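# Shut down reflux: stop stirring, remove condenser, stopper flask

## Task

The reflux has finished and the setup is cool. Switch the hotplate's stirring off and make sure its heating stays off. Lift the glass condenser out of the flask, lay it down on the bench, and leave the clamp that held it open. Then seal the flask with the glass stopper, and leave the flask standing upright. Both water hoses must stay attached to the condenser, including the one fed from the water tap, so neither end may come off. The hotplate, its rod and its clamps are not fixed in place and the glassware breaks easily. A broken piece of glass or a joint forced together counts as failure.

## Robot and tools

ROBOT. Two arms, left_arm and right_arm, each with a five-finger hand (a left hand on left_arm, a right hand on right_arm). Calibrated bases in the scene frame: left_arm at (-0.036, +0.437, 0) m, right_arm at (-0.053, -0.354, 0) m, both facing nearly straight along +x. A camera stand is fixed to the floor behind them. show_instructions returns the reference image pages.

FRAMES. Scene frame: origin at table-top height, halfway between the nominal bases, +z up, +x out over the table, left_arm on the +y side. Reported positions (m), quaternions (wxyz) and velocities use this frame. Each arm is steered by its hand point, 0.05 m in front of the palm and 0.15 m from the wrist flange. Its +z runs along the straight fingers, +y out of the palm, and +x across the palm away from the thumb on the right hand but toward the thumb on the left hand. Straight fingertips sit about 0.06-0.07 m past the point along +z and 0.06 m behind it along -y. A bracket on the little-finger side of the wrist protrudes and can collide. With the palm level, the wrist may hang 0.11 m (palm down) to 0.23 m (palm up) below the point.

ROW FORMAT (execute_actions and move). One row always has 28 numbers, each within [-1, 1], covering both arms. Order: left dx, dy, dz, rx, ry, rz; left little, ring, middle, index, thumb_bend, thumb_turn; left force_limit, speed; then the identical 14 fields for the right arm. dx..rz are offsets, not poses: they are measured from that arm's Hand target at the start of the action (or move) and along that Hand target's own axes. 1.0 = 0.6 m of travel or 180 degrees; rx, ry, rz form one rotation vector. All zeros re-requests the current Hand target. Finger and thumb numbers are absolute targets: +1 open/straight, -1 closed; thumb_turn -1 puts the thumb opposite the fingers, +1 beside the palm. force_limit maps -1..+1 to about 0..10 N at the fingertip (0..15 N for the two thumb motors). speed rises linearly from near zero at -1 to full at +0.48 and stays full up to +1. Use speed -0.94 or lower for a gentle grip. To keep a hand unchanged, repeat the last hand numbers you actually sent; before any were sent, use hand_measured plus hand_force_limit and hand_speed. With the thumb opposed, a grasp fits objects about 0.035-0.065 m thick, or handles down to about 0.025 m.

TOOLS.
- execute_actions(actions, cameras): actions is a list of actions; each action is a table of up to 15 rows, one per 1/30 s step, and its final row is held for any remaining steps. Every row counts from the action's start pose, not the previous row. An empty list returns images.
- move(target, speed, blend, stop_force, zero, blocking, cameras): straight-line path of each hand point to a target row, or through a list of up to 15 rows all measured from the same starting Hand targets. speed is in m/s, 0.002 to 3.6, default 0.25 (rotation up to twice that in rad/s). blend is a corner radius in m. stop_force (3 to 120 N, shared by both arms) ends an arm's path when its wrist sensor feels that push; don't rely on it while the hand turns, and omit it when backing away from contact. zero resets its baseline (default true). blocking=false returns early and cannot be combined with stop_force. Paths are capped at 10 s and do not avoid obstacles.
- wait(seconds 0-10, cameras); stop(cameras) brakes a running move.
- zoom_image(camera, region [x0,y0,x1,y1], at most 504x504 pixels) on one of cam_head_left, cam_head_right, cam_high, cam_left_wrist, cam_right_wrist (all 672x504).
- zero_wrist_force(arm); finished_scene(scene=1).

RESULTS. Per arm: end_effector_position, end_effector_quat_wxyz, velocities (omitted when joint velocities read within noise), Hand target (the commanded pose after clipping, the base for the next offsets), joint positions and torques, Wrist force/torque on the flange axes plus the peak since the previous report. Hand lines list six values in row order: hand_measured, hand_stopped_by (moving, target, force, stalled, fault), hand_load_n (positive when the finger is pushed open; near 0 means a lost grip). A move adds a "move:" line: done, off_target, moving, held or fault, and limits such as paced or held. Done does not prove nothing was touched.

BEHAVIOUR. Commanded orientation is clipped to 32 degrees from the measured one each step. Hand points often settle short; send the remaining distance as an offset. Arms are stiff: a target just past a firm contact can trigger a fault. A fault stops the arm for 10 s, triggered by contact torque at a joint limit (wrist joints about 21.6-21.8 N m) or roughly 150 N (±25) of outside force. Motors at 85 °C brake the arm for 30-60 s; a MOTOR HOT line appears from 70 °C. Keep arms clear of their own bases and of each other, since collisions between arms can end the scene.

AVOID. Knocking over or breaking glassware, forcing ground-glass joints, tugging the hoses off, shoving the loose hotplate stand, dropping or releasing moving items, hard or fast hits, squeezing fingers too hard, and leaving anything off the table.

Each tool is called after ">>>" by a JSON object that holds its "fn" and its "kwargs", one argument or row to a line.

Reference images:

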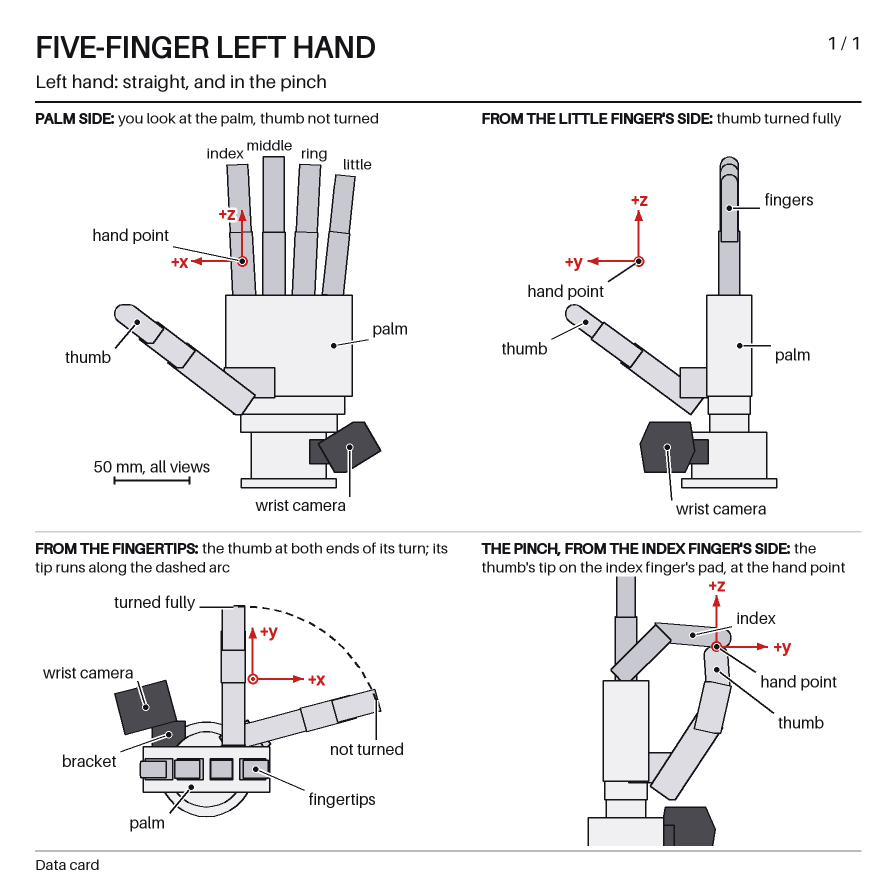

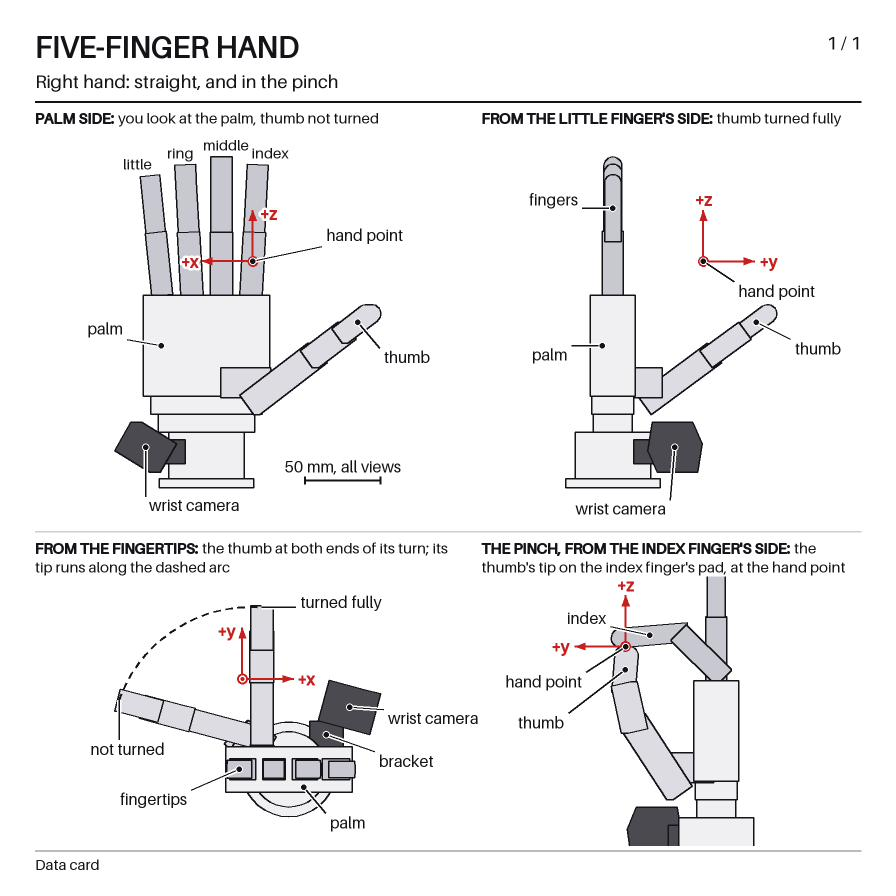

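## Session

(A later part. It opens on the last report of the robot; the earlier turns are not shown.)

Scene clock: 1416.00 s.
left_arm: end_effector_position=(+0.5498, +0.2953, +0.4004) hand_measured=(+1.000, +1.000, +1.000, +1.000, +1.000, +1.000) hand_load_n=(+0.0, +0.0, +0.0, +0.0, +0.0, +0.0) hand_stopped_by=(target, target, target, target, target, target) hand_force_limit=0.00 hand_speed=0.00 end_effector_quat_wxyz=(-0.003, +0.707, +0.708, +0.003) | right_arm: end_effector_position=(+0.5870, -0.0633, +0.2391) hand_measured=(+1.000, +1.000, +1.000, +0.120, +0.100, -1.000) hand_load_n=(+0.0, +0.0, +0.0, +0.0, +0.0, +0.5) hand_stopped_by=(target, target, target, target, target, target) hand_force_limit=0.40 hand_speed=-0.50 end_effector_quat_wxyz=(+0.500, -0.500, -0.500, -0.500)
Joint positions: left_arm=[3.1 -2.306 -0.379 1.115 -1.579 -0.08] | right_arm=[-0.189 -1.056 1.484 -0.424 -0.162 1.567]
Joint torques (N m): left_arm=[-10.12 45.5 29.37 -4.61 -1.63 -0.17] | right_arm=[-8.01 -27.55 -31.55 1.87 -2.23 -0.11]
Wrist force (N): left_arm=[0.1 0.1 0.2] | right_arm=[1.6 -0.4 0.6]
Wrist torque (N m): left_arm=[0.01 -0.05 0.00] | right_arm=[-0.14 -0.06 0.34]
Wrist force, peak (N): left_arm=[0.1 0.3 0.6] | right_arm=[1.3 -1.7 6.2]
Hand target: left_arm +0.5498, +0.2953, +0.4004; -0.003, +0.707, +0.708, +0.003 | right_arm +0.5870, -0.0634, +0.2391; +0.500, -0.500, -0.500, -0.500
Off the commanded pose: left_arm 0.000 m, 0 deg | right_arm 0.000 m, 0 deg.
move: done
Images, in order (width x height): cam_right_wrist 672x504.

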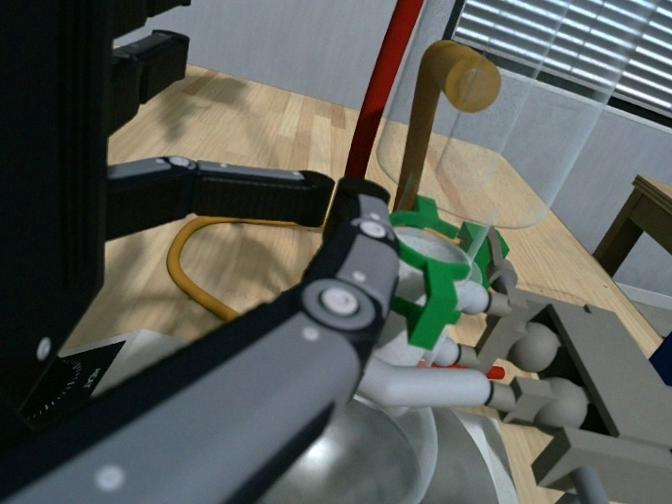

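>>> {"fn": "move", "kwargs": {
  "target": [0,0,0,0,0,0,1,1,1,1,1,1,0,0, 0,0,0,0,0,0,1,1,1,-0.5,0.1,-1,0.4,-0.88],
  "cameras": ["cam_right_wrist"]
}}

>>> {"fn": "zoom_image", "kwargs": {
  "camera": "cam_right_wrist",
  "region": [250, 100, 500, 350]
}}

Scene clock: 1421.20 s.
left_arm: end_effector_position=(+0.5498, +0.2953, +0.4004) hand_measured=(+1.000, +1.000, +1.000, +1.000, +1.000, +1.000) hand_load_n=(+0.0, +0.0, +0.0, +0.0, +0.0, +0.0) hand_stopped_by=(target, target, target, target, target, target) hand_force_limit=0.00 hand_speed=0.00 end_effector_quat_wxyz=(-0.003, +0.707, +0.708, +0.003) | right_arm: end_effector_position=(+0.5870, -0.0634, +0.2391) hand_measured=(+1.000, +1.000, +1.000, -0.156, +0.100, -1.000) hand_load_n=(+0.0, +0.0, +0.0, +11.0, +1.0, +0.0) hand_stopped_by=(target, target, target, force, target, target) hand_force_limit=0.40 hand_speed=-0.88 end_effector_quat_wxyz=(+0.500, -0.500, -0.500, -0.500)
Joint positions: left_arm=[3.1 -2.306 -0.379 1.115 -1.579 -0.08] | right_arm=[-0.189 -1.056 1.484 -0.424 -0.162 1.567]
Joint torques (N m): left_arm=[-10.04 45.76 30.22 -4.82 -1.42 0.02] | right_arm=[-8.63 -27.79 -31.58 -0.79 -2.2 1.23]
Wrist force (N): left_arm=[0.1 0.2 0.4] | right_arm=[0.9 -0.2 5.5]
Wrist torque (N m): left_arm=[0.01 -0.04 0.00] | right_arm=[-0.17 0.01 0.32]
Wrist force, peak (N): left_arm=[0.2 0.4 0.7] | right_arm=[1.0 -0.1 5.8]
Hand target: left_arm +0.5498, +0.2953, +0.4004; -0.003, +0.707, +0.708, +0.003 | right_arm +0.5870, -0.0634, +0.2391; +0.500, -0.500, -0.500, -0.500
Off the commanded pose: left_arm 0.000 m, 0 deg | right_arm 0.000 m, 0 deg.
move: done
Images, in order (width x height): cam_right_wrist 672x504.

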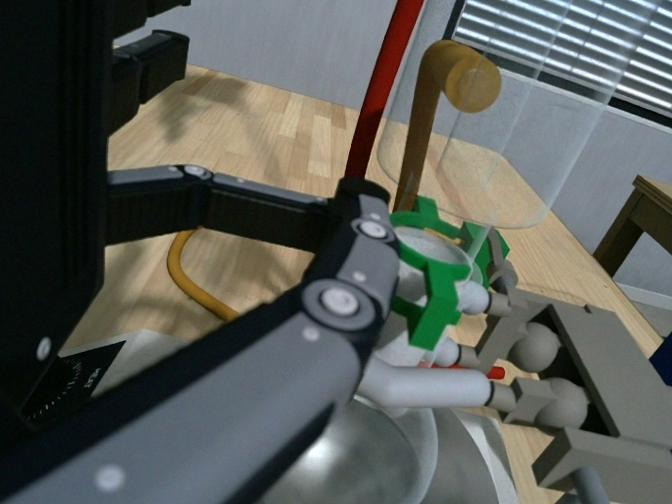

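Scaled by 2.016 from the camera's 672x504 image, which has a finer 960x720 frame.

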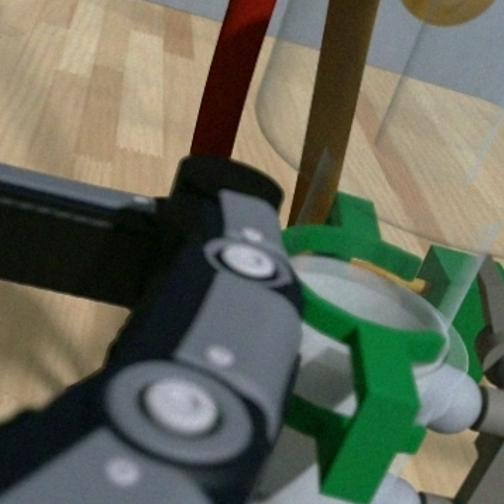

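>>> {"fn": "move", "kwargs": {
  "target": [
    [0,0,0,0,0,0,1,1,1,1,1,1,0,0, 0,0,0.0025,0,0,0,1,1,1,-0.5,0.1,-1,0.4,-0.88],
    [0,0,0,0,0,0,1,1,1,1,1,1,0,0, 0,0,0.0025,0,0,0,1,1,1,-0.6,0.1,-1,0.5,-0.86]
  ],
  "cameras": ["cam_right_wrist"],
  "speed": 0.03
}}

Scene clock: 1426.77 s.
left_arm: end_effector_position=(+0.5498, +0.2953, +0.4004) hand_measured=(+1.000, +1.000, +1.000, +1.000, +1.000, +1.000) hand_load_n=(+0.0, +0.0, +0.0, +0.0, +0.0, +0.0) hand_stopped_by=(target, target, target, target, target, target) hand_force_limit=0.00 hand_speed=0.00 end_effector_quat_wxyz=(-0.003, +0.707, +0.708, +0.003) | right_arm: end_effector_position=(+0.5870, -0.0619, +0.2391) hand_measured=(+1.000, +1.000, +1.000, -0.166, +0.100, -1.000) hand_load_n=(+0.0, +0.0, +0.0, +12.0, +1.5, -0.5) hand_stopped_by=(target, target, target, force, target, target) hand_force_limit=0.50 hand_speed=-0.86 end_effector_quat_wxyz=(+0.500, -0.500, -0.500, -0.500)
Joint positions: left_arm=[3.1 -2.306 -0.379 1.115 -1.579 -0.08] | right_arm=[-0.187 -1.055 1.484 -0.424 -0.16 1.567]
Joint torques (N m): left_arm=[-10.23 44.15 29.39 -4.72 -1.62 -0.08] | right_arm=[9.83 -27.64 -30.73 1.54 -0.29 -1.53]
Wrist force (N): left_arm=[0.1 0.2 0.4] | right_arm=[1.2 -3.8 -4.2]
Wrist torque (N m): left_arm=[0.01 -0.05 0.00] | right_arm=[-0.22 0.08 0.30]
Wrist force, peak (N): left_arm=[-0.3 0.4 0.6] | right_arm=[1.2 -3.1 -6.3]
Hand target: left_arm +0.5498, +0.2953, +0.4004; -0.003, +0.707, +0.708, +0.003 | right_arm +0.5870, -0.0619, +0.2391; +0.500, -0.500, -0.500, -0.500
Off the commanded pose: left_arm 0.000 m, 0 deg | right_arm 0.000 m, 0 deg.
move: done
Images, in order (width x height): cam_right_wrist 672x504.

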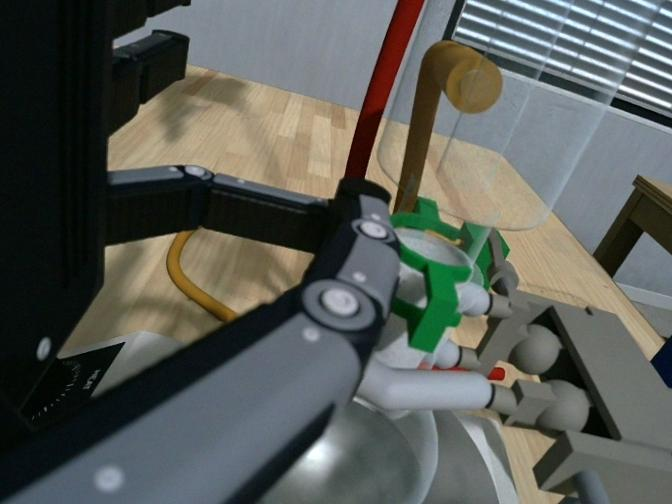

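>>> {"fn": "move", "kwargs": {
  "target": [0,0,0,0,0,0,1,1,1,1,1,1,0,0, 0,-0.01,0.001,0,0,0,1,1,1,-0.6,0.1,-1,0.5,-0.86],
  "cameras": ["cam_right_wrist"],
  "speed": 0.03,
  "stop_force": 25
}}

>>> {"fn": "zoom_image", "kwargs": {
  "camera": "cam_right_wrist",
  "region": [250, 100, 500, 350]
}}

Scene clock: 1431.93 s.
left_arm: end_effector_position=(+0.5498, +0.2953, +0.4004) hand_measured=(+1.000, +1.000, +1.000, +1.000, +1.000, +1.000) hand_load_n=(+0.0, +0.0, +0.0, +0.0, +0.0, +0.0) hand_stopped_by=(target, target, target, target, target, target) hand_force_limit=0.00 hand_speed=0.00 end_effector_quat_wxyz=(-0.003, +0.707, +0.708, +0.003) | right_arm: end_effector_position=(+0.5810, -0.0613, +0.2391) hand_measured=(+1.000, +1.000, +1.000, -0.166, +0.102, -1.000) hand_load_n=(+0.0, +0.0, +0.0, +8.0, +6.0, +0.5) hand_stopped_by=(target, target, target, force, target, target) hand_force_limit=0.50 hand_speed=-0.86 end_effector_quat_wxyz=(+0.500, -0.500, -0.500, -0.500)
Joint positions: left_arm=[3.1 -2.306 -0.379 1.115 -1.579 -0.08] | right_arm=[-0.187 -1.068 1.504 -0.431 -0.16 1.567]
Joint torques (N m): left_arm=[-8.96 44.98 29.79 -4.57 -1.65 -0.22] | right_arm=[-3.2 -27.38 -31.11 1.76 -0.07 0.33]
Wrist force (N): left_arm=[-0.1 0.3 0.5] | right_arm=[1.1 0.9 -2.2]
Wrist torque (N m): left_arm=[0.01 -0.01 -0.02] | right_arm=[-0.19 0.01 0.34]
Wrist force, peak (N): left_arm=[0.0 0.3 0.6] | right_arm=[1.2 -3.9 -4.7]
Hand target: left_arm +0.5498, +0.2953, +0.4004; -0.003, +0.707, +0.708, +0.003 | right_arm +0.5810, -0.0613, +0.2391; +0.500, -0.500, -0.500, -0.500
Off the commanded pose: left_arm 0.000 m, 0 deg | right_arm 0.000 m, 0 deg.
move: done
Images, in order (width x height): cam_right_wrist 672x504.

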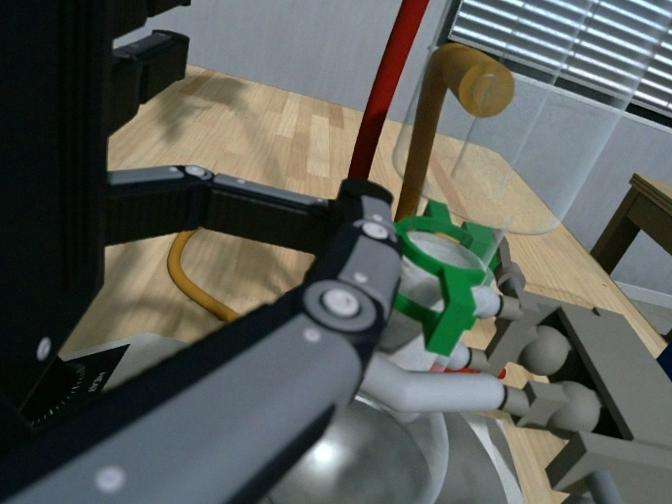

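Scaled by 2.016 from the camera's 672x504 image, which has a finer 960x720 frame.

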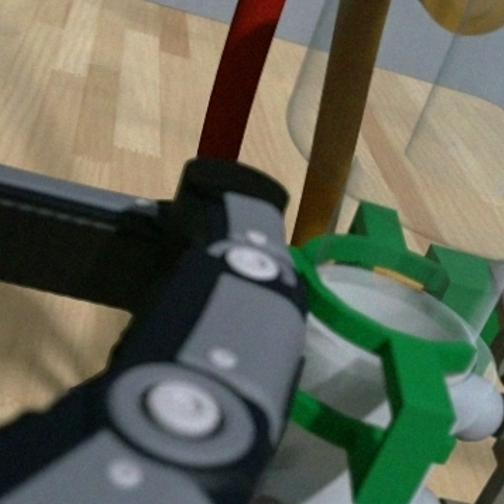

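>>> {"fn": "move", "kwargs": {
  "target": [
    [0,0,0,0,0,0,1,1,1,1,1,1,0,0, 0,0,0,0,0,0,1,1,1,-0.75,0.1,-1,0.8,-0.86]
  ],
  "cameras": []
}}

>>> {"fn": "move", "kwargs": {
  "target": [0,0,0,0,0,0,1,1,1,1,1,1,0,0, 0,-0.007,0,0,0,0,1,1,1,-0.75,0.1,-1,0.8,-0.86],
  "cameras": ["cam_right_wrist"],
  "speed": 0.03
}}

>>> {"fn": "zoom_image", "kwargs": {
  "camera": "cam_right_wrist",
  "region": [250, 100, 500, 350]
}}

Scene clock: 1465.50 s.
left_arm: end_effector_position=(+0.5498, +0.2953, +0.4004) hand_measured=(+1.000, +1.000, +1.000, +1.000, +1.000, +1.000) hand_load_n=(+0.0, +0.0, +0.0, +0.0, -0.5, +0.0) hand_stopped_by=(target, target, target, target, target, target) hand_force_limit=0.00 hand_speed=0.00 end_effector_quat_wxyz=(-0.003, +0.707, +0.708, +0.003) | right_arm: end_effector_position=(+0.5810, -0.0613, +0.2391) hand_measured=(+1.000, +1.000, +1.000, -0.176, +0.102, -1.000) hand_load_n=(+0.0, +0.0, +0.0, +14.0, +7.0, +0.5) hand_stopped_by=(target, target, target, force, target, target) hand_force_limit=0.80 hand_speed=-0.86 end_effector_quat_wxyz=(+0.500, -0.500, -0.500, -0.500)
Joint positions: left_arm=[3.1 -2.306 -0.379 1.115 -1.579 -0.08] | right_arm=[-0.187 -1.068 1.504 -0.431 -0.16 1.567]
Joint torques (N m): left_arm=[-9.78 45.63 29.47 -4.73 -1.49 0.05] | right_arm=[6.93 -27.35 -31.28 2.02 2.11 -1.47]
Wrist force (N): left_arm=[0.0 0.3 0.2] | right_arm=[1.0 0.6 -0.5]
Wrist torque (N m): left_arm=[0.03 -0.03 -0.01] | right_arm=[-0.17 0.03 0.34]
Wrist force, peak (N): left_arm=[-0.1 0.3 0.6] | right_arm=[1.4 0.9 -2.5]
Hand target: left_arm +0.5498, +0.2953, +0.4004; -0.003, +0.707, +0.708, +0.003 | right_arm +0.5810, -0.0613, +0.2391; +0.500, -0.500, -0.500, -0.500
Off the commanded pose: left_arm 0.000 m, 0 deg | right_arm 0.000 m, 0 deg.
move: done
No camera images: "cameras" was empty.

Scene clock: 1466.20 s.
left_arm: end_effector_position=(+0.5498, +0.2953, +0.4004) hand_measured=(+1.000, +1.000, +1.000, +1.000, +1.000, +1.000) hand_load_n=(+0.0, +0.0, +0.0, +0.0, +0.0, +0.0) hand_stopped_by=(target, target, target, target, target, target) hand_force_limit=0.00 hand_speed=0.00 end_effector_quat_wxyz=(-0.003, +0.707, +0.708, +0.003) | right_arm: end_effector_position=(+0.5767, -0.0613, +0.2391) hand_measured=(+1.000, +1.000, +1.000, -0.176, +0.100, -1.000) hand_load_n=(+0.0, +0.0, +0.0, +0.0, +0.0, +0.0) hand_stopped_by=(target, target, target, force, target, target) hand_force_limit=0.80 hand_speed=-0.86 end_effector_quat_wxyz=(+0.500, -0.500, -0.500, -0.500)
Joint positions: left_arm=[3.1 -2.306 -0.379 1.115 -1.579 -0.08] | right_arm=[-0.189 -1.078 1.519 -0.437 -0.162 1.567]
Joint torques (N m): left_arm=[-9.17 46.76 30.2 -4.53 -1.51 -0.02] | right_arm=[-7.13 -31.8 -26.45 -1.06 -2.08 1.4]
Wrist force (N): left_arm=[0.0 0.2 0.4] | right_arm=[1.7 -0.5 1.0]
Wrist torque (N m): left_arm=[0.01 -0.03 -0.01] | right_arm=[-0.19 -0.09 0.33]
Wrist force, peak (N): left_arm=[0.0 0.3 0.6] | right_arm=[1.1 2.6 -0.8]
Hand target: left_arm +0.5498, +0.2953, +0.4004; -0.003, +0.707, +0.708, +0.003 | right_arm +0.5768, -0.0613, +0.2391; +0.500, -0.500, -0.500, -0.500
Off the commanded pose: left_arm 0.000 m, 0 deg | right_arm 0.000 m, 0 deg.
move: done
Images, in order (width x height): cam_right_wrist 672x504.

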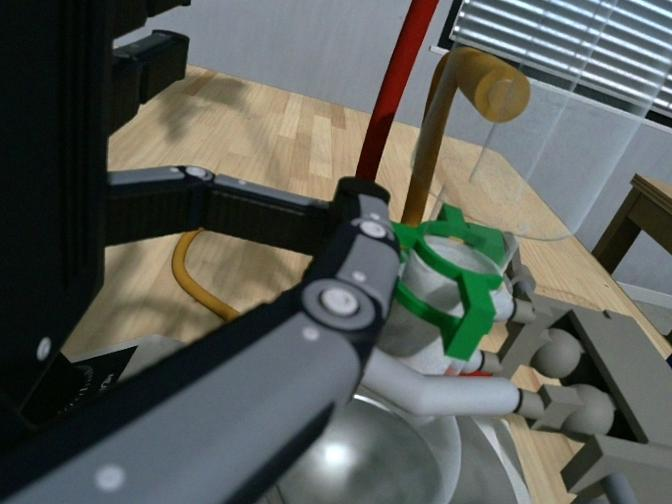

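Scaled by 2.016 from the camera's 672x504 image, which has a finer 960x720 frame.

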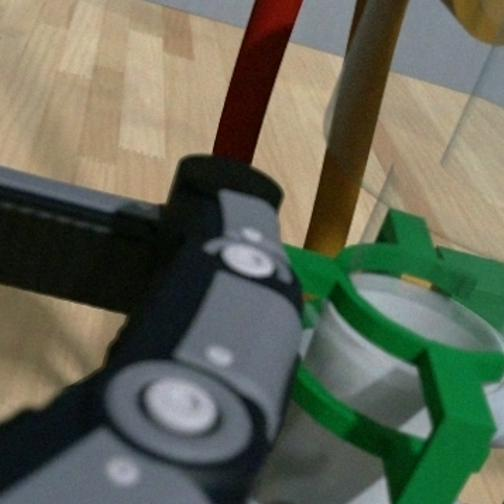

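>>> {"fn": "move", "kwargs": {
  "target": [
    [0,0,0,0,0,0,1,1,1,1,1,1,0,0, -0.0035,-0.028,-0.0103,0,0,0,1,1,1,-0.75,0.1,-1,0.8,-0.86],
    [0,0,0,0,0,0,1,1,1,1,1,1,0,0, -0.0035,-0.028,-0.0103,0,0,0,1,1,1,0.12,0.2,-1,0.4,-0.5],
    [0,0,0,0,0,0,1,1,1,1,1,1,0,0, -0.0035,0.0203,-0.0103,0,0,0,1,1,1,0.12,0.2,-1,0.4,-0.5],
    [0,0,0,0,0,0,1,1,1,1,1,1,0,0, -0.0035,0.0203,-0.0028,0,0,0,1,1,1,0.12,0.2,-1,0.4,-0.5]
  ],
  "cameras": ["cam_right_wrist"],
  "speed": 0.06
}}

>>> {"fn": "zoom_image", "kwargs": {
  "camera": "cam_right_wrist",
  "region": [250, 100, 500, 350]
}}

Scene clock: 1508.87 s.
left_arm: end_effector_position=(+0.5498, +0.2953, +0.4004) hand_measured=(+1.000, +1.000, +1.000, +1.000, +1.000, +1.000) hand_load_n=(+0.0, +0.0, +0.5, +0.0, +0.0, +0.0) hand_stopped_by=(target, target, target, target, target, target) hand_force_limit=0.00 hand_speed=0.00 end_effector_quat_wxyz=(-0.003, +0.707, +0.708, +0.003) | right_arm: end_effector_position=(+0.5889, -0.0629, +0.2370) hand_measured=(+1.000, +1.000, +1.000, +0.120, +0.198, -1.000) hand_load_n=(+0.0, +0.0, +0.0, +0.0, -7.0, -6.0) hand_stopped_by=(target, target, target, target, target, target) hand_force_limit=0.40 hand_speed=-0.50 end_effector_quat_wxyz=(+0.500, -0.500, -0.500, -0.500) end_effector_velocity=(-0.001, -0.002, +0.000) end_effector_angular_velocity=(+0.000, +0.001, +0.003)
Joint positions: left_arm=[3.1 -2.306 -0.379 1.115 -1.579 -0.08] | right_arm=[-0.188 -1.049 1.48 -0.426 -0.161 1.567]
Joint velocities: left_arm=[within noise] | right_arm=[-0.004 0 0 0 -0.006 0]
Joint torques (N m): left_arm=[-10.31 45.88 29.26 -4.71 -1.51 -0.06] | right_arm=[-8.3 -24.31 -32.15 0.88 -1.15 -0.72]
Wrist force (N): left_arm=[0.0 0.2 0.4] | right_arm=[5.8 -8.3 -5.4]
Wrist torque (N m): left_arm=[0.01 -0.02 -0.01] | right_arm=[-0.29 -0.04 0.20]
Wrist force, peak (N): left_arm=[0.0 0.3 0.6] | right_arm=[6.1 -8.9 -8.7]
Hand target: left_arm +0.5498, +0.2953, +0.4004; -0.003, +0.707, +0.708, +0.003 | right_arm +0.5890, -0.0630, +0.2370; +0.500, -0.500, -0.500, -0.500
Off the commanded pose: left_arm 0.000 m, 0 deg | right_arm 0.000 m, 0 deg.
move: done
Images, in order (width x height): cam_right_wrist 672x504.

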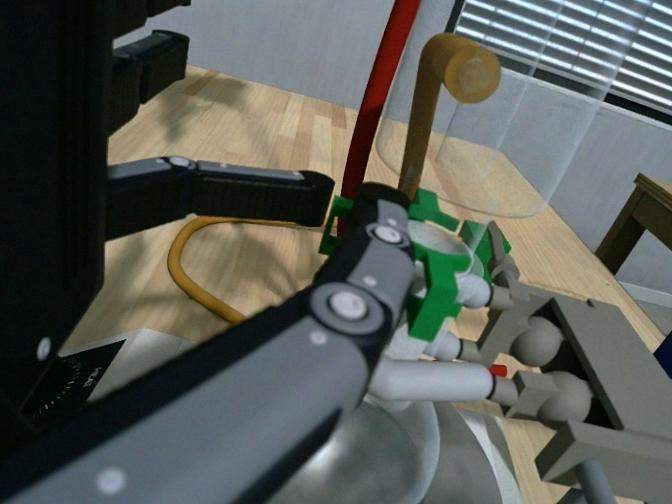

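Scaled by 2.016 from the camera's 672x504 image, which has a finer 960x720 frame.

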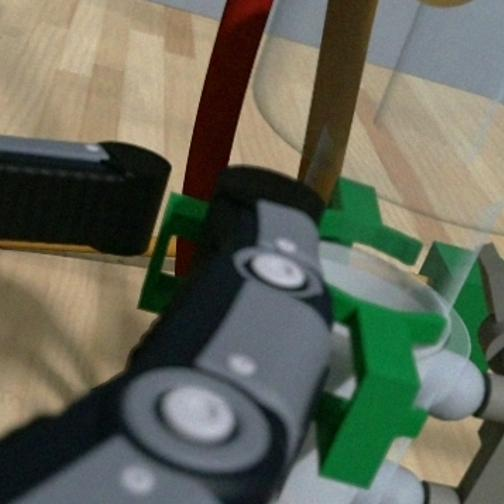

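>>> {"fn": "move", "kwargs": {
  "target": [
    [0,0,0,0,0,0,1,1,1,1,1,1,0,0, 0,0,-0.005,0,0,0,1,1,1,0.12,0.2,-1,0.4,-0.5],
    [0,0,0,0,0,0,1,1,1,1,1,1,0,0, 0,-0.0483,-0.0075,0,0,0,1,1,1,0.12,0.2,-1,0.4,-0.5],
    [0,0,0,0,0,0,1,1,1,1,1,1,0,0, -0.015,-0.0483,-0.0075,0,0,0,1,1,1,0.12,0.1,-1,0.4,-0.5],
    [0,0,0,0,0,0,1,1,1,1,1,1,0,0, -0.015,-0.0042,-0.0075,0,0,0,1,1,1,0.12,0.1,-1,0.4,-0.5],
    [0,0,0,0,0,0,1,1,1,1,1,1,0,0, -0.015,-0.0042,-0.0012,0,0,0,1,1,1,0.12,0.1,-1,0.4,-0.5]
  ],
  "cameras": ["cam_right_wrist"],
  "speed": 0.06
}}

>>> {"fn": "zoom_image", "kwargs": {
  "camera": "cam_right_wrist",
  "region": [250, 100, 500, 350]
}}

Scene clock: 1550.83 s.
left_arm: end_effector_position=(+0.5498, +0.2953, +0.4004) hand_measured=(+1.000, +1.000, +1.000, +1.000, +1.000, +1.000) hand_load_n=(+0.0, +0.0, +0.0, +0.0, +0.0, +0.0) hand_stopped_by=(target, target, target, target, target, target) hand_force_limit=0.00 hand_speed=0.00 end_effector_quat_wxyz=(-0.003, +0.707, +0.708, +0.003) | right_arm: end_effector_position=(+0.5864, -0.0636, +0.2280) hand_measured=(+1.000, +1.000, +1.000, +0.120, +0.100, -1.000) hand_load_n=(+0.0, +0.0, +0.0, +0.0, +0.0, +0.0) hand_stopped_by=(target, target, target, target, target, target) hand_force_limit=0.40 hand_speed=-0.50 end_effector_quat_wxyz=(+0.500, -0.500, -0.500, -0.500) end_effector_velocity=(-0.001, -0.002, +0.000) end_effector_angular_velocity=(+0.000, -0.001, +0.003)
Joint positions: left_arm=[3.1 -2.306 -0.379 1.115 -1.579 -0.08] | right_arm=[-0.19 -1.046 1.5 -0.449 -0.163 1.567]
Joint velocities: left_arm=[within noise] | right_arm=[-0.003 0 0 -0.001 -0.006 0]
Joint torques (N m): left_arm=[-10.3 45.63 29.53 -4.78 -1.66 -0.06] | right_arm=[-8.27 -27.82 -31.34 1.93 -2.29 -0.12]
Wrist force (N): left_arm=[0.1 0.2 0.4] | right_arm=[1.6 -0.4 0.8]
Wrist torque (N m): left_arm=[0.01 -0.04 0.00] | right_arm=[-0.15 -0.08 0.33]
Wrist force, peak (N): left_arm=[0.1 0.2 0.7] | right_arm=[6.0 -8.3 -5.0]
Hand target: left_arm +0.5498, +0.2953, +0.4004; -0.003, +0.707, +0.708, +0.003 | right_arm +0.5864, -0.0637, +0.2280; +0.500, -0.500, -0.500, -0.500
Off the commanded pose: left_arm 0.000 m, 0 deg | right_arm 0.000 m, 0 deg.
move: done
Images, in order (width x height): cam_right_wrist 672x504.

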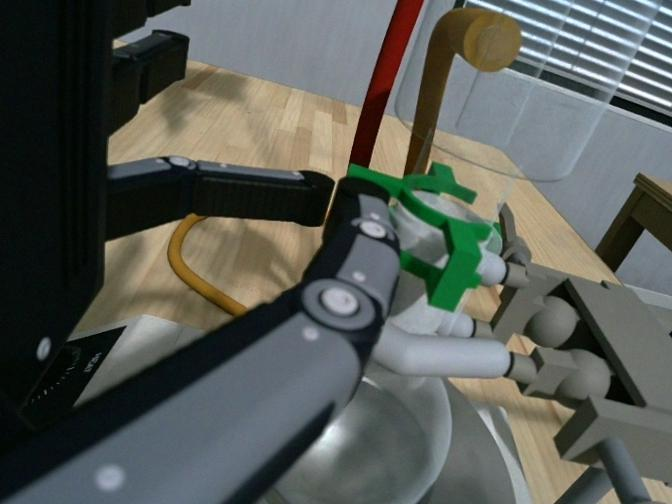

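Scaled by 2.016 from the camera's 672x504 image, which has a finer 960x720 frame.

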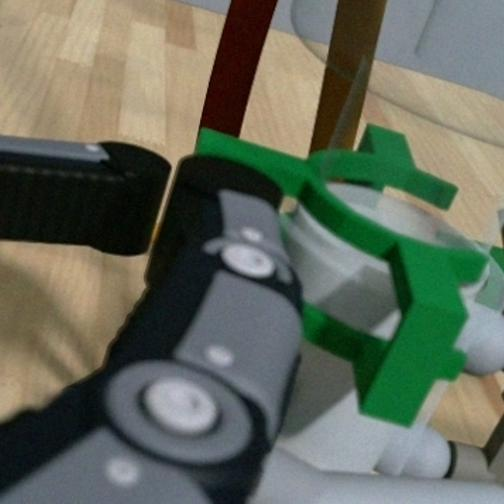

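>>> {"fn": "move", "kwargs": {
  "target": [0,0,0,0,0,0,1,1,1,1,1,1,0,0, 0,0,0,0,0,0,1,1,1,-0.5,0.1,-1,0.3,-0.88],
  "cameras": ["cam_right_wrist"]
}}

>>> {"fn": "zoom_image", "kwargs": {
  "camera": "cam_right_wrist",
  "region": [250, 100, 500, 350]
}}

Scene clock: 1555.97 s.
left_arm: end_effector_position=(+0.5498, +0.2953, +0.4004) hand_measured=(+1.000, +1.000, +1.000, +1.000, +1.000, +1.000) hand_load_n=(+0.0, +0.0, +0.0, +0.0, +0.0, +0.0) hand_stopped_by=(target, target, target, target, target, target) hand_force_limit=0.00 hand_speed=0.00 end_effector_quat_wxyz=(-0.003, +0.707, +0.708, +0.003) | right_arm: end_effector_position=(+0.5864, -0.0637, +0.2280) hand_measured=(+1.000, +1.000, +1.000, -0.046, +0.100, -1.000) hand_load_n=(+0.0, +0.0, +0.0, +6.0, +0.0, +0.0) hand_stopped_by=(target, target, target, force, target, target) hand_force_limit=0.30 hand_speed=-0.88 end_effector_quat_wxyz=(+0.500, -0.500, -0.500, -0.500)
Joint positions: left_arm=[3.1 -2.306 -0.379 1.115 -1.579 -0.08] | right_arm=[-0.19 -1.046 1.499 -0.449 -0.163 1.567]
Joint torques (N m): left_arm=[-9.66 44.85 29.87 -4.51 -1.59 -0.36] | right_arm=[-8.21 -28.08 -31.46 -0.88 -1.54 1.15]
Wrist force (N): left_arm=[0.0 0.4 0.5] | right_arm=[1.2 -1.9 3.7]
Wrist torque (N m): left_arm=[0.03 -0.03 -0.01] | right_arm=[-0.10 -0.04 0.32]
Wrist force, peak (N): left_arm=[0.0 0.4 0.6] | right_arm=[1.7 -2.0 4.0]
Hand target: left_arm +0.5498, +0.2953, +0.4004; -0.003, +0.707, +0.708, +0.003 | right_arm +0.5864, -0.0637, +0.2280; +0.500, -0.500, -0.500, -0.500
Off the commanded pose: left_arm 0.000 m, 0 deg | right_arm 0.000 m, 0 deg.
move: done
Images, in order (width x height): cam_right_wrist 672x504.

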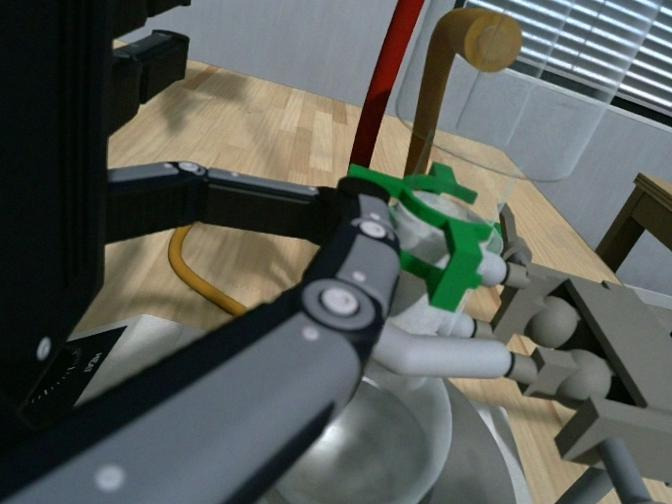

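Scaled by 2.016 from the camera's 672x504 image, which has a finer 960x720 frame.

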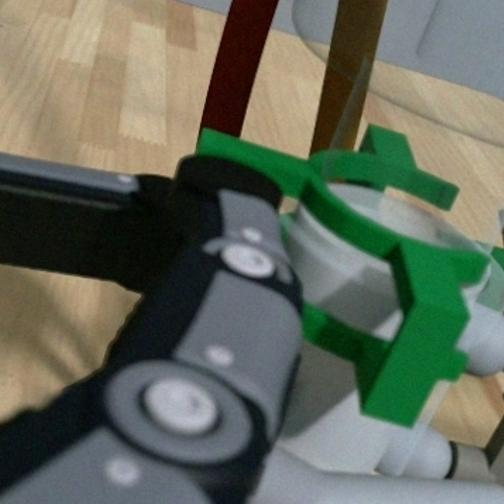

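>>> {"fn": "move", "kwargs": {
  "target": [
    [0,0,0,0,0,0,1,1,1,1,1,1,0,0, 0,0,-0.005,0,0,0,1,1,1,0.12,0.1,-1,0.4,-0.5],
    [0,0,0,0,0,0,1,1,1,1,1,1,0,0, 0.0017,-0.0073,-0.005,0,0,0,1,1,1,0.12,0.2,-1,0.4,-0.5],
    [0,0,0,0,0,0,1,1,1,1,1,1,0,0, 0.0017,-0.0073,0.002,0,0,0,1,1,1,0.12,0.2,-1,0.4,-0.5],
    [0,0,0,0,0,0,1,1,1,1,1,1,0,0, 0.0017,-0.0073,0.002,0,0,0,1,1,1,-0.5,0.2,-1,0.5,-0.88]
  ],
  "cameras": ["cam_right_wrist"],
  "speed": 0.06
}}

>>> {"fn": "zoom_image", "kwargs": {
  "camera": "cam_right_wrist",
  "region": [250, 100, 500, 350]
}}

Scene clock: 1572.47 s.
left_arm: end_effector_position=(+0.5498, +0.2953, +0.4004) hand_measured=(+1.000, +1.000, +1.000, +1.000, +1.000, +1.000) hand_load_n=(+0.0, +0.0, +0.0, +0.0, +0.0, +0.0) hand_stopped_by=(target, target, target, target, target, target) hand_force_limit=0.00 hand_speed=0.00 end_effector_quat_wxyz=(-0.003, +0.707, +0.708, +0.003) | right_arm: end_effector_position=(+0.5820, -0.0625, +0.2290) hand_measured=(+1.000, +1.000, +1.000, -0.278, +0.200, -1.000) hand_load_n=(+0.0, +0.0, +0.0, +8.0, +0.0, +0.5) hand_stopped_by=(target, target, target, force, target, target) hand_force_limit=0.50 hand_speed=-0.88 end_effector_quat_wxyz=(+0.500, -0.500, -0.500, -0.500)
Joint positions: left_arm=[3.1 -2.306 -0.379 1.115 -1.579 -0.08] | right_arm=[-0.189 -1.056 1.513 -0.453 -0.162 1.567]
Joint torques (N m): left_arm=[-9.14 44.57 29.61 -4.89 -1.44 -0.28] | right_arm=[-8.25 -34.27 -23.66 0.71 -1.52 -1.52]
Wrist force (N): left_arm=[0.0 0.4 0.5] | right_arm=[-8.3 -1.1 3.9]
Wrist torque (N m): left_arm=[0.04 -0.03 -0.01] | right_arm=[-0.14 -0.07 0.30]
Wrist force, peak (N): left_arm=[-0.1 0.3 0.7] | right_arm=[-8.4 -1.3 3.9]
Hand target: left_arm +0.5498, +0.2953, +0.4004; -0.003, +0.707, +0.708, +0.003 | right_arm +0.5820, -0.0625, +0.2290; +0.500, -0.500, -0.500, -0.500
Off the commanded pose: left_arm 0.000 m, 0 deg | right_arm 0.000 m, 0 deg.
move: done
Images, in order (width x height): cam_right_wrist 672x504.

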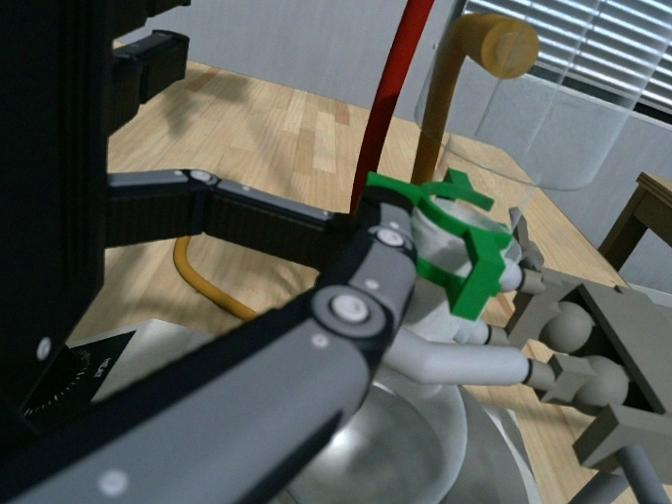

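Scaled by 2.016 from the camera's 672x504 image, which has a finer 960x720 frame.

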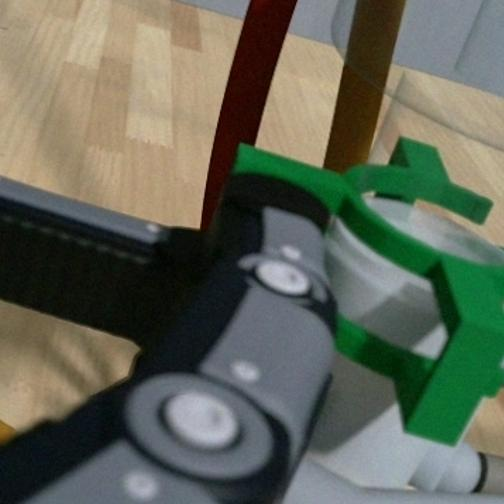

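>>> {"fn": "move", "kwargs": {
  "target": [
    [0,0,0,0,0,0,1,1,1,1,1,1,0,0, 0,0,-0.005,0,0,0,1,1,1,0.5,0.2,-1,0.4,-0.3],
    [0,0,0,0,0,0,1,1,1,1,1,1,0,0, 0,-0.045,-0.0058,0,0,0,1,1,1,0.5,0.2,-1,0.4,-0.3],
    [0,0,0,0,0,0,1,1,1,1,1,1,0,0, -0.005,-0.045,-0.0058,0,0,0,1,1,0.1,1,0.23,-1,0.4,-0.3],
    [0,0,0,0,0,0,1,1,1,1,1,1,0,0, -0.005,-0.0033,-0.0058,0,0,0,1,1,0.1,1,0.23,-1,0.4,-0.3],
    [0,0,0,0,0,0,1,1,1,1,1,1,0,0, -0.005,-0.0033,0.0012,0,0,0,1,1,0.1,1,0.23,-1,0.4,-0.3]
  ],
  "cameras": ["cam_right_wrist"],
  "speed": 0.06
}}

>>> {"fn": "zoom_image", "kwargs": {
  "camera": "cam_right_wrist",
  "region": [250, 100, 500, 350]
}}

Scene clock: 1600.83 s.
left_arm: end_effector_position=(+0.5498, +0.2953, +0.4004) hand_measured=(+1.000, +1.000, +1.000, +1.000, +1.000, +1.000) hand_load_n=(+0.0, +0.0, +0.0, -0.5, +0.0, +0.0) hand_stopped_by=(target, target, target, target, target, target) hand_force_limit=0.00 hand_speed=0.00 end_effector_quat_wxyz=(-0.003, +0.707, +0.708, +0.003) | right_arm: end_effector_position=(+0.5801, -0.0617, +0.2260) hand_measured=(+1.000, +1.000, +0.100, +1.000, +0.230, -1.000) hand_load_n=(+0.0, +0.0, +0.0, +0.0, +0.0, +0.5) hand_stopped_by=(target, target, target, target, target, target) hand_force_limit=0.40 hand_speed=-0.30 end_effector_quat_wxyz=(+0.500, -0.500, -0.500, -0.500) end_effector_velocity=(-0.001, -0.002, +0.000) end_effector_angular_velocity=(+0.000, +0.000, +0.004)
Joint positions: left_arm=[3.1 -2.306 -0.379 1.115 -1.579 -0.08] | right_arm=[-0.188 -1.057 1.523 -0.462 -0.161 1.567]
Joint velocities: left_arm=[within noise] | right_arm=[-0.004 0 0 0 -0.007 0]
Joint torques (N m): left_arm=[-11.3 45.44 29.1 -4.76 -1.56 -0.34] | right_arm=[-5.34 -26.92 -31.29 1.92 -2.25 -0.55]
Wrist force (N): left_arm=[-0.1 0.3 0.4] | right_arm=[1.6 -0.2 0.7]
Wrist torque (N m): left_arm=[0.03 -0.02 -0.02] | right_arm=[-0.12 -0.06 0.34]
Wrist force, peak (N): left_arm=[0.1 0.4 0.6] | right_arm=[-8.8 -1.2 4.0]
Hand target: left_arm +0.5498, +0.2953, +0.4004; -0.003, +0.707, +0.708, +0.003 | right_arm +0.5801, -0.0618, +0.2260; +0.500, -0.500, -0.500, -0.500
Off the commanded pose: left_arm 0.000 m, 0 deg | right_arm 0.000 m, 0 deg.
move: done
Images, in order (width x height): cam_right_wrist 672x504.

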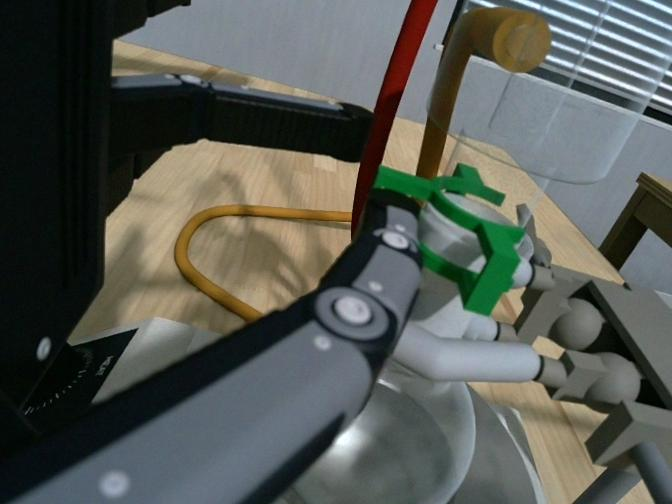

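Scaled by 2.016 from the camera's 672x504 image, which has a finer 960x720 frame.

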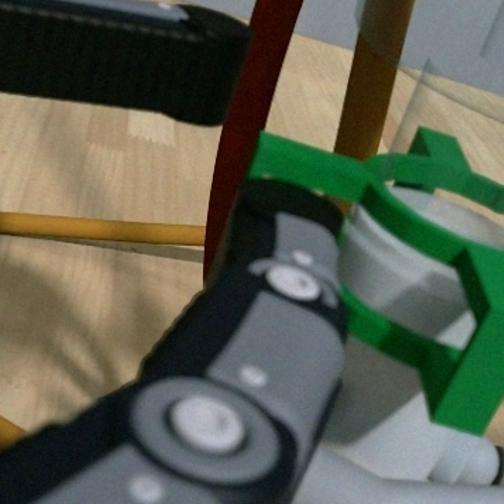

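>>> {"fn": "move", "kwargs": {
  "target": [0,0,0,0,0,0,1,1,1,1,1,1,0,0, 0,0,0,0,0,0,1,1,-0.5,1,0.23,-1,0.4,-0.88],
  "cameras": ["cam_right_wrist"]
}}

>>> {"fn": "zoom_image", "kwargs": {
  "camera": "cam_right_wrist",
  "region": [250, 80, 500, 330]
}}

Scene clock: 1605.43 s.
left_arm: end_effector_position=(+0.5498, +0.2953, +0.4004) hand_measured=(+1.000, +1.000, +1.000, +1.000, +1.000, +1.000) hand_load_n=(+0.0, +0.0, +0.0, +0.0, +0.0, +0.0) hand_stopped_by=(target, target, target, target, target, target) hand_force_limit=0.00 hand_speed=0.00 end_effector_quat_wxyz=(-0.003, +0.707, +0.708, +0.003) | right_arm: end_effector_position=(+0.5801, -0.0618, +0.2260) hand_measured=(+1.000, +1.000, -0.186, +1.000, +0.230, -1.000) hand_load_n=(+0.0, +0.0, +8.5, +0.0, +1.0, +0.0) hand_stopped_by=(target, target, force, target, target, target) hand_force_limit=0.40 hand_speed=-0.88 end_effector_quat_wxyz=(+0.500, -0.500, -0.500, -0.500)
Joint positions: left_arm=[3.1 -2.306 -0.379 1.115 -1.579 -0.08] | right_arm=[-0.188 -1.057 1.523 -0.462 -0.162 1.567]
Joint torques (N m): left_arm=[-8.8 45.98 28.97 -4.51 -1.74 -0.39] | right_arm=[-8.21 -26.78 -30.73 -0.81 -1.88 1.22]
Wrist force (N): left_arm=[0.1 0.3 0.5] | right_arm=[1.3 -1.6 4.9]
Wrist torque (N m): left_arm=[0.02 -0.05 -0.01] | right_arm=[-0.12 -0.15 0.32]
Wrist force, peak (N): left_arm=[-0.1 0.4 0.7] | right_arm=[1.7 -1.5 5.4]
Hand target: left_arm +0.5498, +0.2953, +0.4004; -0.003, +0.707, +0.708, +0.003 | right_arm +0.5801, -0.0618, +0.2260; +0.500, -0.500, -0.500, -0.500
Off the commanded pose: left_arm 0.000 m, 0 deg | right_arm 0.000 m, 0 deg.
move: done
Images, in order (width x height): cam_right_wrist 672x504.

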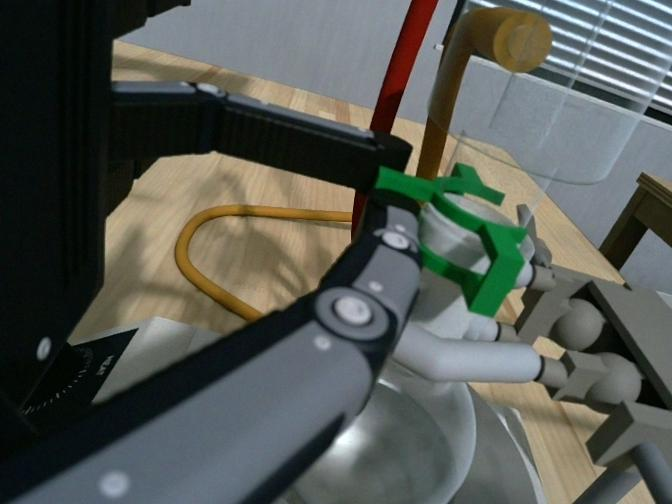

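Scaled by 2.016 from the camera's 672x504 image, which has a finer 960x720 frame.

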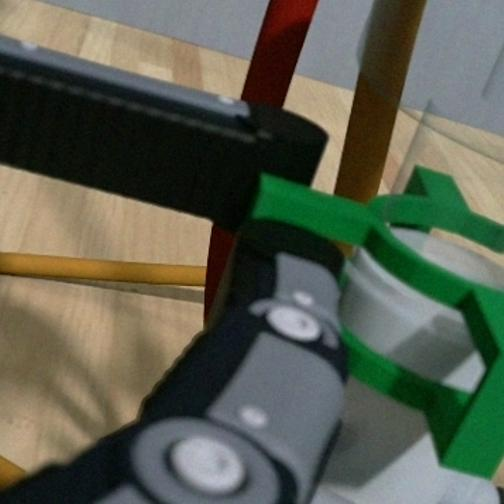

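>>> {"fn": "move", "kwargs": {
  "target": [
    [0,0,0,0,0,0,1,1,1,1,1,1,0,0, 0,0,0.0025,0,0,0,1,1,-0.5,1,0.23,-1,0.4,-0.88],
    [0,0,0,0,0,0,1,1,1,1,1,1,0,0, 0,0,0.0025,0,0,0,1,1,-0.6,1,0.23,-1,0.8,-0.88]
  ],
  "cameras": [],
  "speed": 0.03
}}

Scene clock: 1612.40 s.
left_arm: end_effector_position=(+0.5498, +0.2953, +0.4004) hand_measured=(+1.000, +1.000, +1.000, +1.000, +1.000, +1.000) hand_load_n=(+0.0, +0.0, +0.0, +0.0, +0.0, +0.0) hand_stopped_by=(target, target, target, target, target, target) hand_force_limit=0.00 hand_speed=0.00 end_effector_quat_wxyz=(-0.003, +0.707, +0.708, +0.003) | right_arm: end_effector_position=(+0.5801, -0.0603, +0.2260) hand_measured=(+1.000, +1.000, -0.196, +1.000, +0.230, -1.000) hand_load_n=(+0.0, +0.0, +9.0, +0.0, +2.0, +1.0) hand_stopped_by=(target, target, force, target, target, target) hand_force_limit=0.80 hand_speed=-0.88 end_effector_quat_wxyz=(+0.500, -0.500, -0.500, -0.500)
Joint positions: left_arm=[3.1 -2.306 -0.379 1.115 -1.579 -0.08] | right_arm=[-0.186 -1.057 1.523 -0.462 -0.159 1.567]
Joint torques (N m): left_arm=[-9.71 45.56 29.94 -4.54 -1.86 -0.27] | right_arm=[8.1 -27.49 -30.98 1.71 -0.12 -1.52]
Wrist force (N): left_arm=[0.2 0.4 0.5] | right_arm=[1.3 -4.9 -4.3]
Wrist torque (N m): left_arm=[0.03 -0.06 0.00] | right_arm=[-0.27 -0.05 0.26]
Wrist force, peak (N): left_arm=[0.2 0.3 0.7] | right_arm=[1.6 -4.8 -6.2]
Hand target: left_arm +0.5498, +0.2953, +0.4004; -0.003, +0.707, +0.708, +0.003 | right_arm +0.5801, -0.0603, +0.2260; +0.500, -0.500, -0.500, -0.500
Off the commanded pose: left_arm 0.000 m, 0 deg | right_arm 0.000 m, 0 deg.
move: done
No camera images: "cameras" was empty.

>>> {"fn": "move", "kwargs": {
  "target": [0,0,0,0,0,0,1,1,1,1,1,1,0,0, 0,-0.012,0.0,0,0,0,1,1,-0.6,1,0.23,-1,0.8,-0.88],
  "cameras": ["cam_right_wrist"],
  "speed": 0.02
}}

>>> {"fn": "zoom_image", "kwargs": {
  "camera": "cam_right_wrist",
  "region": [250, 80, 500, 330]
}}

Scene clock: 1616.77 s.
left_arm: end_effector_position=(+0.5498, +0.2953, +0.4004) hand_measured=(+1.000, +1.000, +1.000, +1.000, +1.000, +1.000) hand_load_n=(+0.0, +0.0, +0.0, +0.0, +0.0, +0.0) hand_stopped_by=(target, target, target, target, target, target) hand_force_limit=0.00 hand_speed=0.00 end_effector_quat_wxyz=(-0.003, +0.707, +0.708, +0.003) | right_arm: end_effector_position=(+0.5727, -0.0603, +0.2260) hand_measured=(+1.000, +1.000, -0.196, +1.000, +0.230, -1.000) hand_load_n=(+0.0, +0.0, +0.5, +0.0, +1.0, +0.5) hand_stopped_by=(target, target, force, target, target, target) hand_force_limit=0.80 hand_speed=-0.88 end_effector_quat_wxyz=(+0.500, -0.500, -0.500, -0.500)
Joint positions: left_arm=[3.1 -2.306 -0.379 1.115 -1.579 -0.08] | right_arm=[-0.188 -1.073 1.548 -0.471 -0.161 1.567]
Joint torques (N m): left_arm=[-10.67 45.23 29.17 -4.56 -1.63 -0.41] | right_arm=[-4.62 -26.37 -30.75 -0.97 -1.28 1.35]
Wrist force (N): left_arm=[0.0 0.3 0.5] | right_arm=[1.4 -0.5 -0.1]
Wrist torque (N m): left_arm=[0.02 -0.02 -0.02] | right_arm=[-0.18 -0.07 0.33]
Wrist force, peak (N): left_arm=[0.0 0.6 0.5] | right_arm=[1.4 -5.1 -4.6]
Hand target: left_arm +0.5498, +0.2953, +0.4004; -0.003, +0.707, +0.708, +0.003 | right_arm +0.5729, -0.0603, +0.2260; +0.500, -0.500, -0.500, -0.500
Off the commanded pose: left_arm 0.000 m, 0 deg | right_arm 0.000 m, 0 deg.
move: done
Images, in order (width x height): cam_right_wrist 672x504.

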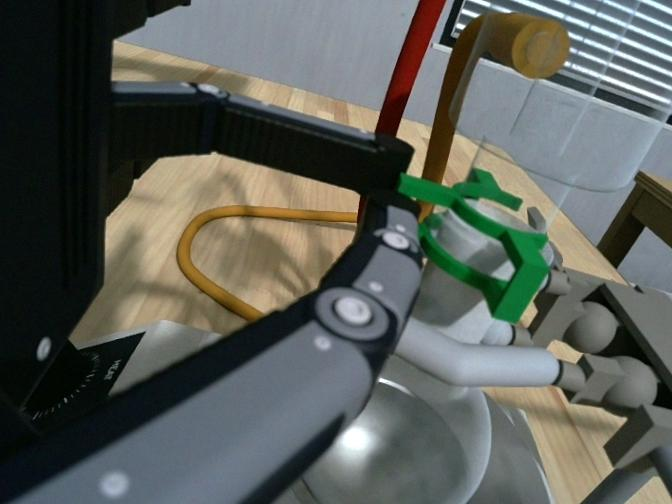

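Scaled by 2.016 from the camera's 672x504 image, which has a finer 960x720 frame.

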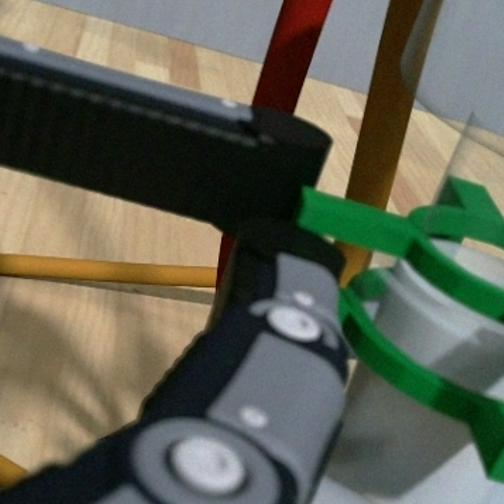

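>>> {"fn": "move", "kwargs": {
  "target": [
    [0,0,0,0,0,0,1,1,1,1,1,1,0,0, 0,0,-0.0008,0,0,0,1,1,0.1,1,0.23,-1,0.4,-0.3],
    [0,0,0,0,0,0,1,1,1,1,1,1,0,0, 0,0,-0.0095,0,0,0,1,1,0.1,1,0.23,-1,0.4,-0.3],
    [0,0,0,0,0,0,1,1,1,1,1,1,0,0, 0,0.016,-0.0095,0,0,0,1,1,0.1,1,0.23,-1,0.4,-0.3],
    [0,0,0,0,0,0,1,1,1,1,1,1,0,0, 0,0.016,-0.0015,0,0,0,1,1,0.1,1,0.23,-1,0.4,-0.3],
    [0,0,0,0,0,0,1,1,1,1,1,1,0,0, 0,0.016,-0.0015,0,0,0,1,1,-0.6,1,0.23,-1,0.9,-0.85]
  ],
  "cameras": ["cam_right_wrist"],
  "speed": 0.06
}}

>>> {"fn": "zoom_image", "kwargs": {
  "camera": "cam_right_wrist",
  "region": [250, 80, 500, 330]
}}

Scene clock: 1736.37 s.
left_arm: end_effector_position=(+0.5498, +0.2953, +0.4004) hand_measured=(+1.000, +1.000, +1.000, +1.000, +1.000, +1.000) hand_load_n=(-0.5, +0.0, +0.0, +0.0, +0.0, +0.0) hand_stopped_by=(target, target, target, target, target, target) hand_force_limit=0.00 hand_speed=0.00 end_effector_quat_wxyz=(-0.003, +0.707, +0.708, +0.003) | right_arm: end_effector_position=(+0.5825, -0.0612, +0.2260) hand_measured=(+1.000, +1.000, -0.200, +1.000, +0.230, -1.000) hand_load_n=(+0.0, +0.0, +14.5, +0.0, -1.0, -0.5) hand_stopped_by=(target, target, force, target, target, target) hand_force_limit=0.90 hand_speed=-0.85 end_effector_quat_wxyz=(+0.500, -0.500, -0.500, -0.500)
Joint positions: left_arm=[3.1 -2.306 -0.379 1.115 -1.579 -0.08] | right_arm=[-0.187 -1.052 1.515 -0.459 -0.16 1.567]
Joint torques (N m): left_arm=[-10.62 45.55 28.79 -4.61 -1.63 -0.45] | right_arm=[-6.85 -26.65 -31.9 0.27 -1.03 -1.41]
Wrist force (N): left_arm=[0.0 0.3 0.4] | right_arm=[1.9 -6.1 -0.4]
Wrist torque (N m): left_arm=[0.03 -0.03 -0.02] | right_arm=[-0.33 -0.15 0.27]
Wrist force, peak (N): left_arm=[0.2 0.4 0.6] | right_arm=[2.3 -5.7 -7.8]
Hand target: left_arm +0.5498, +0.2953, +0.4004; -0.003, +0.707, +0.708, +0.003 | right_arm +0.5825, -0.0612, +0.2260; +0.500, -0.500, -0.500, -0.500
Off the commanded pose: left_arm 0.000 m, 0 deg | right_arm 0.000 m, 0 deg.
move: done
Images, in order (width x height): cam_right_wrist 672x504.

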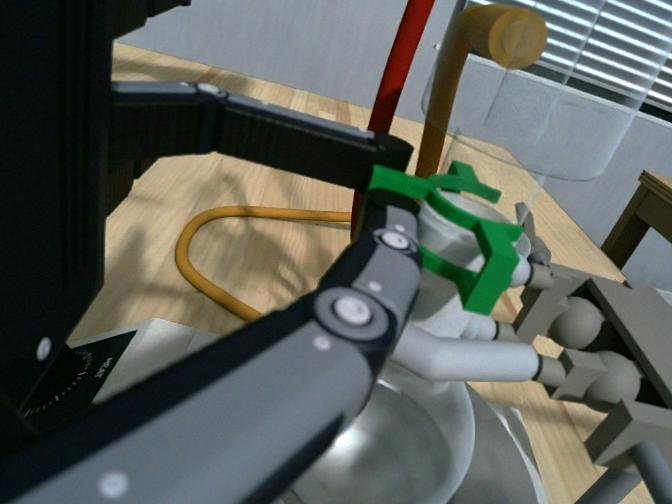

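Scaled by 2.016 from the camera's 672x504 image, which has a finer 960x720 frame.

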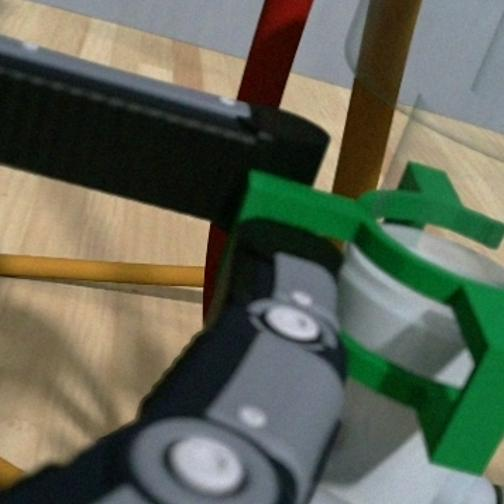

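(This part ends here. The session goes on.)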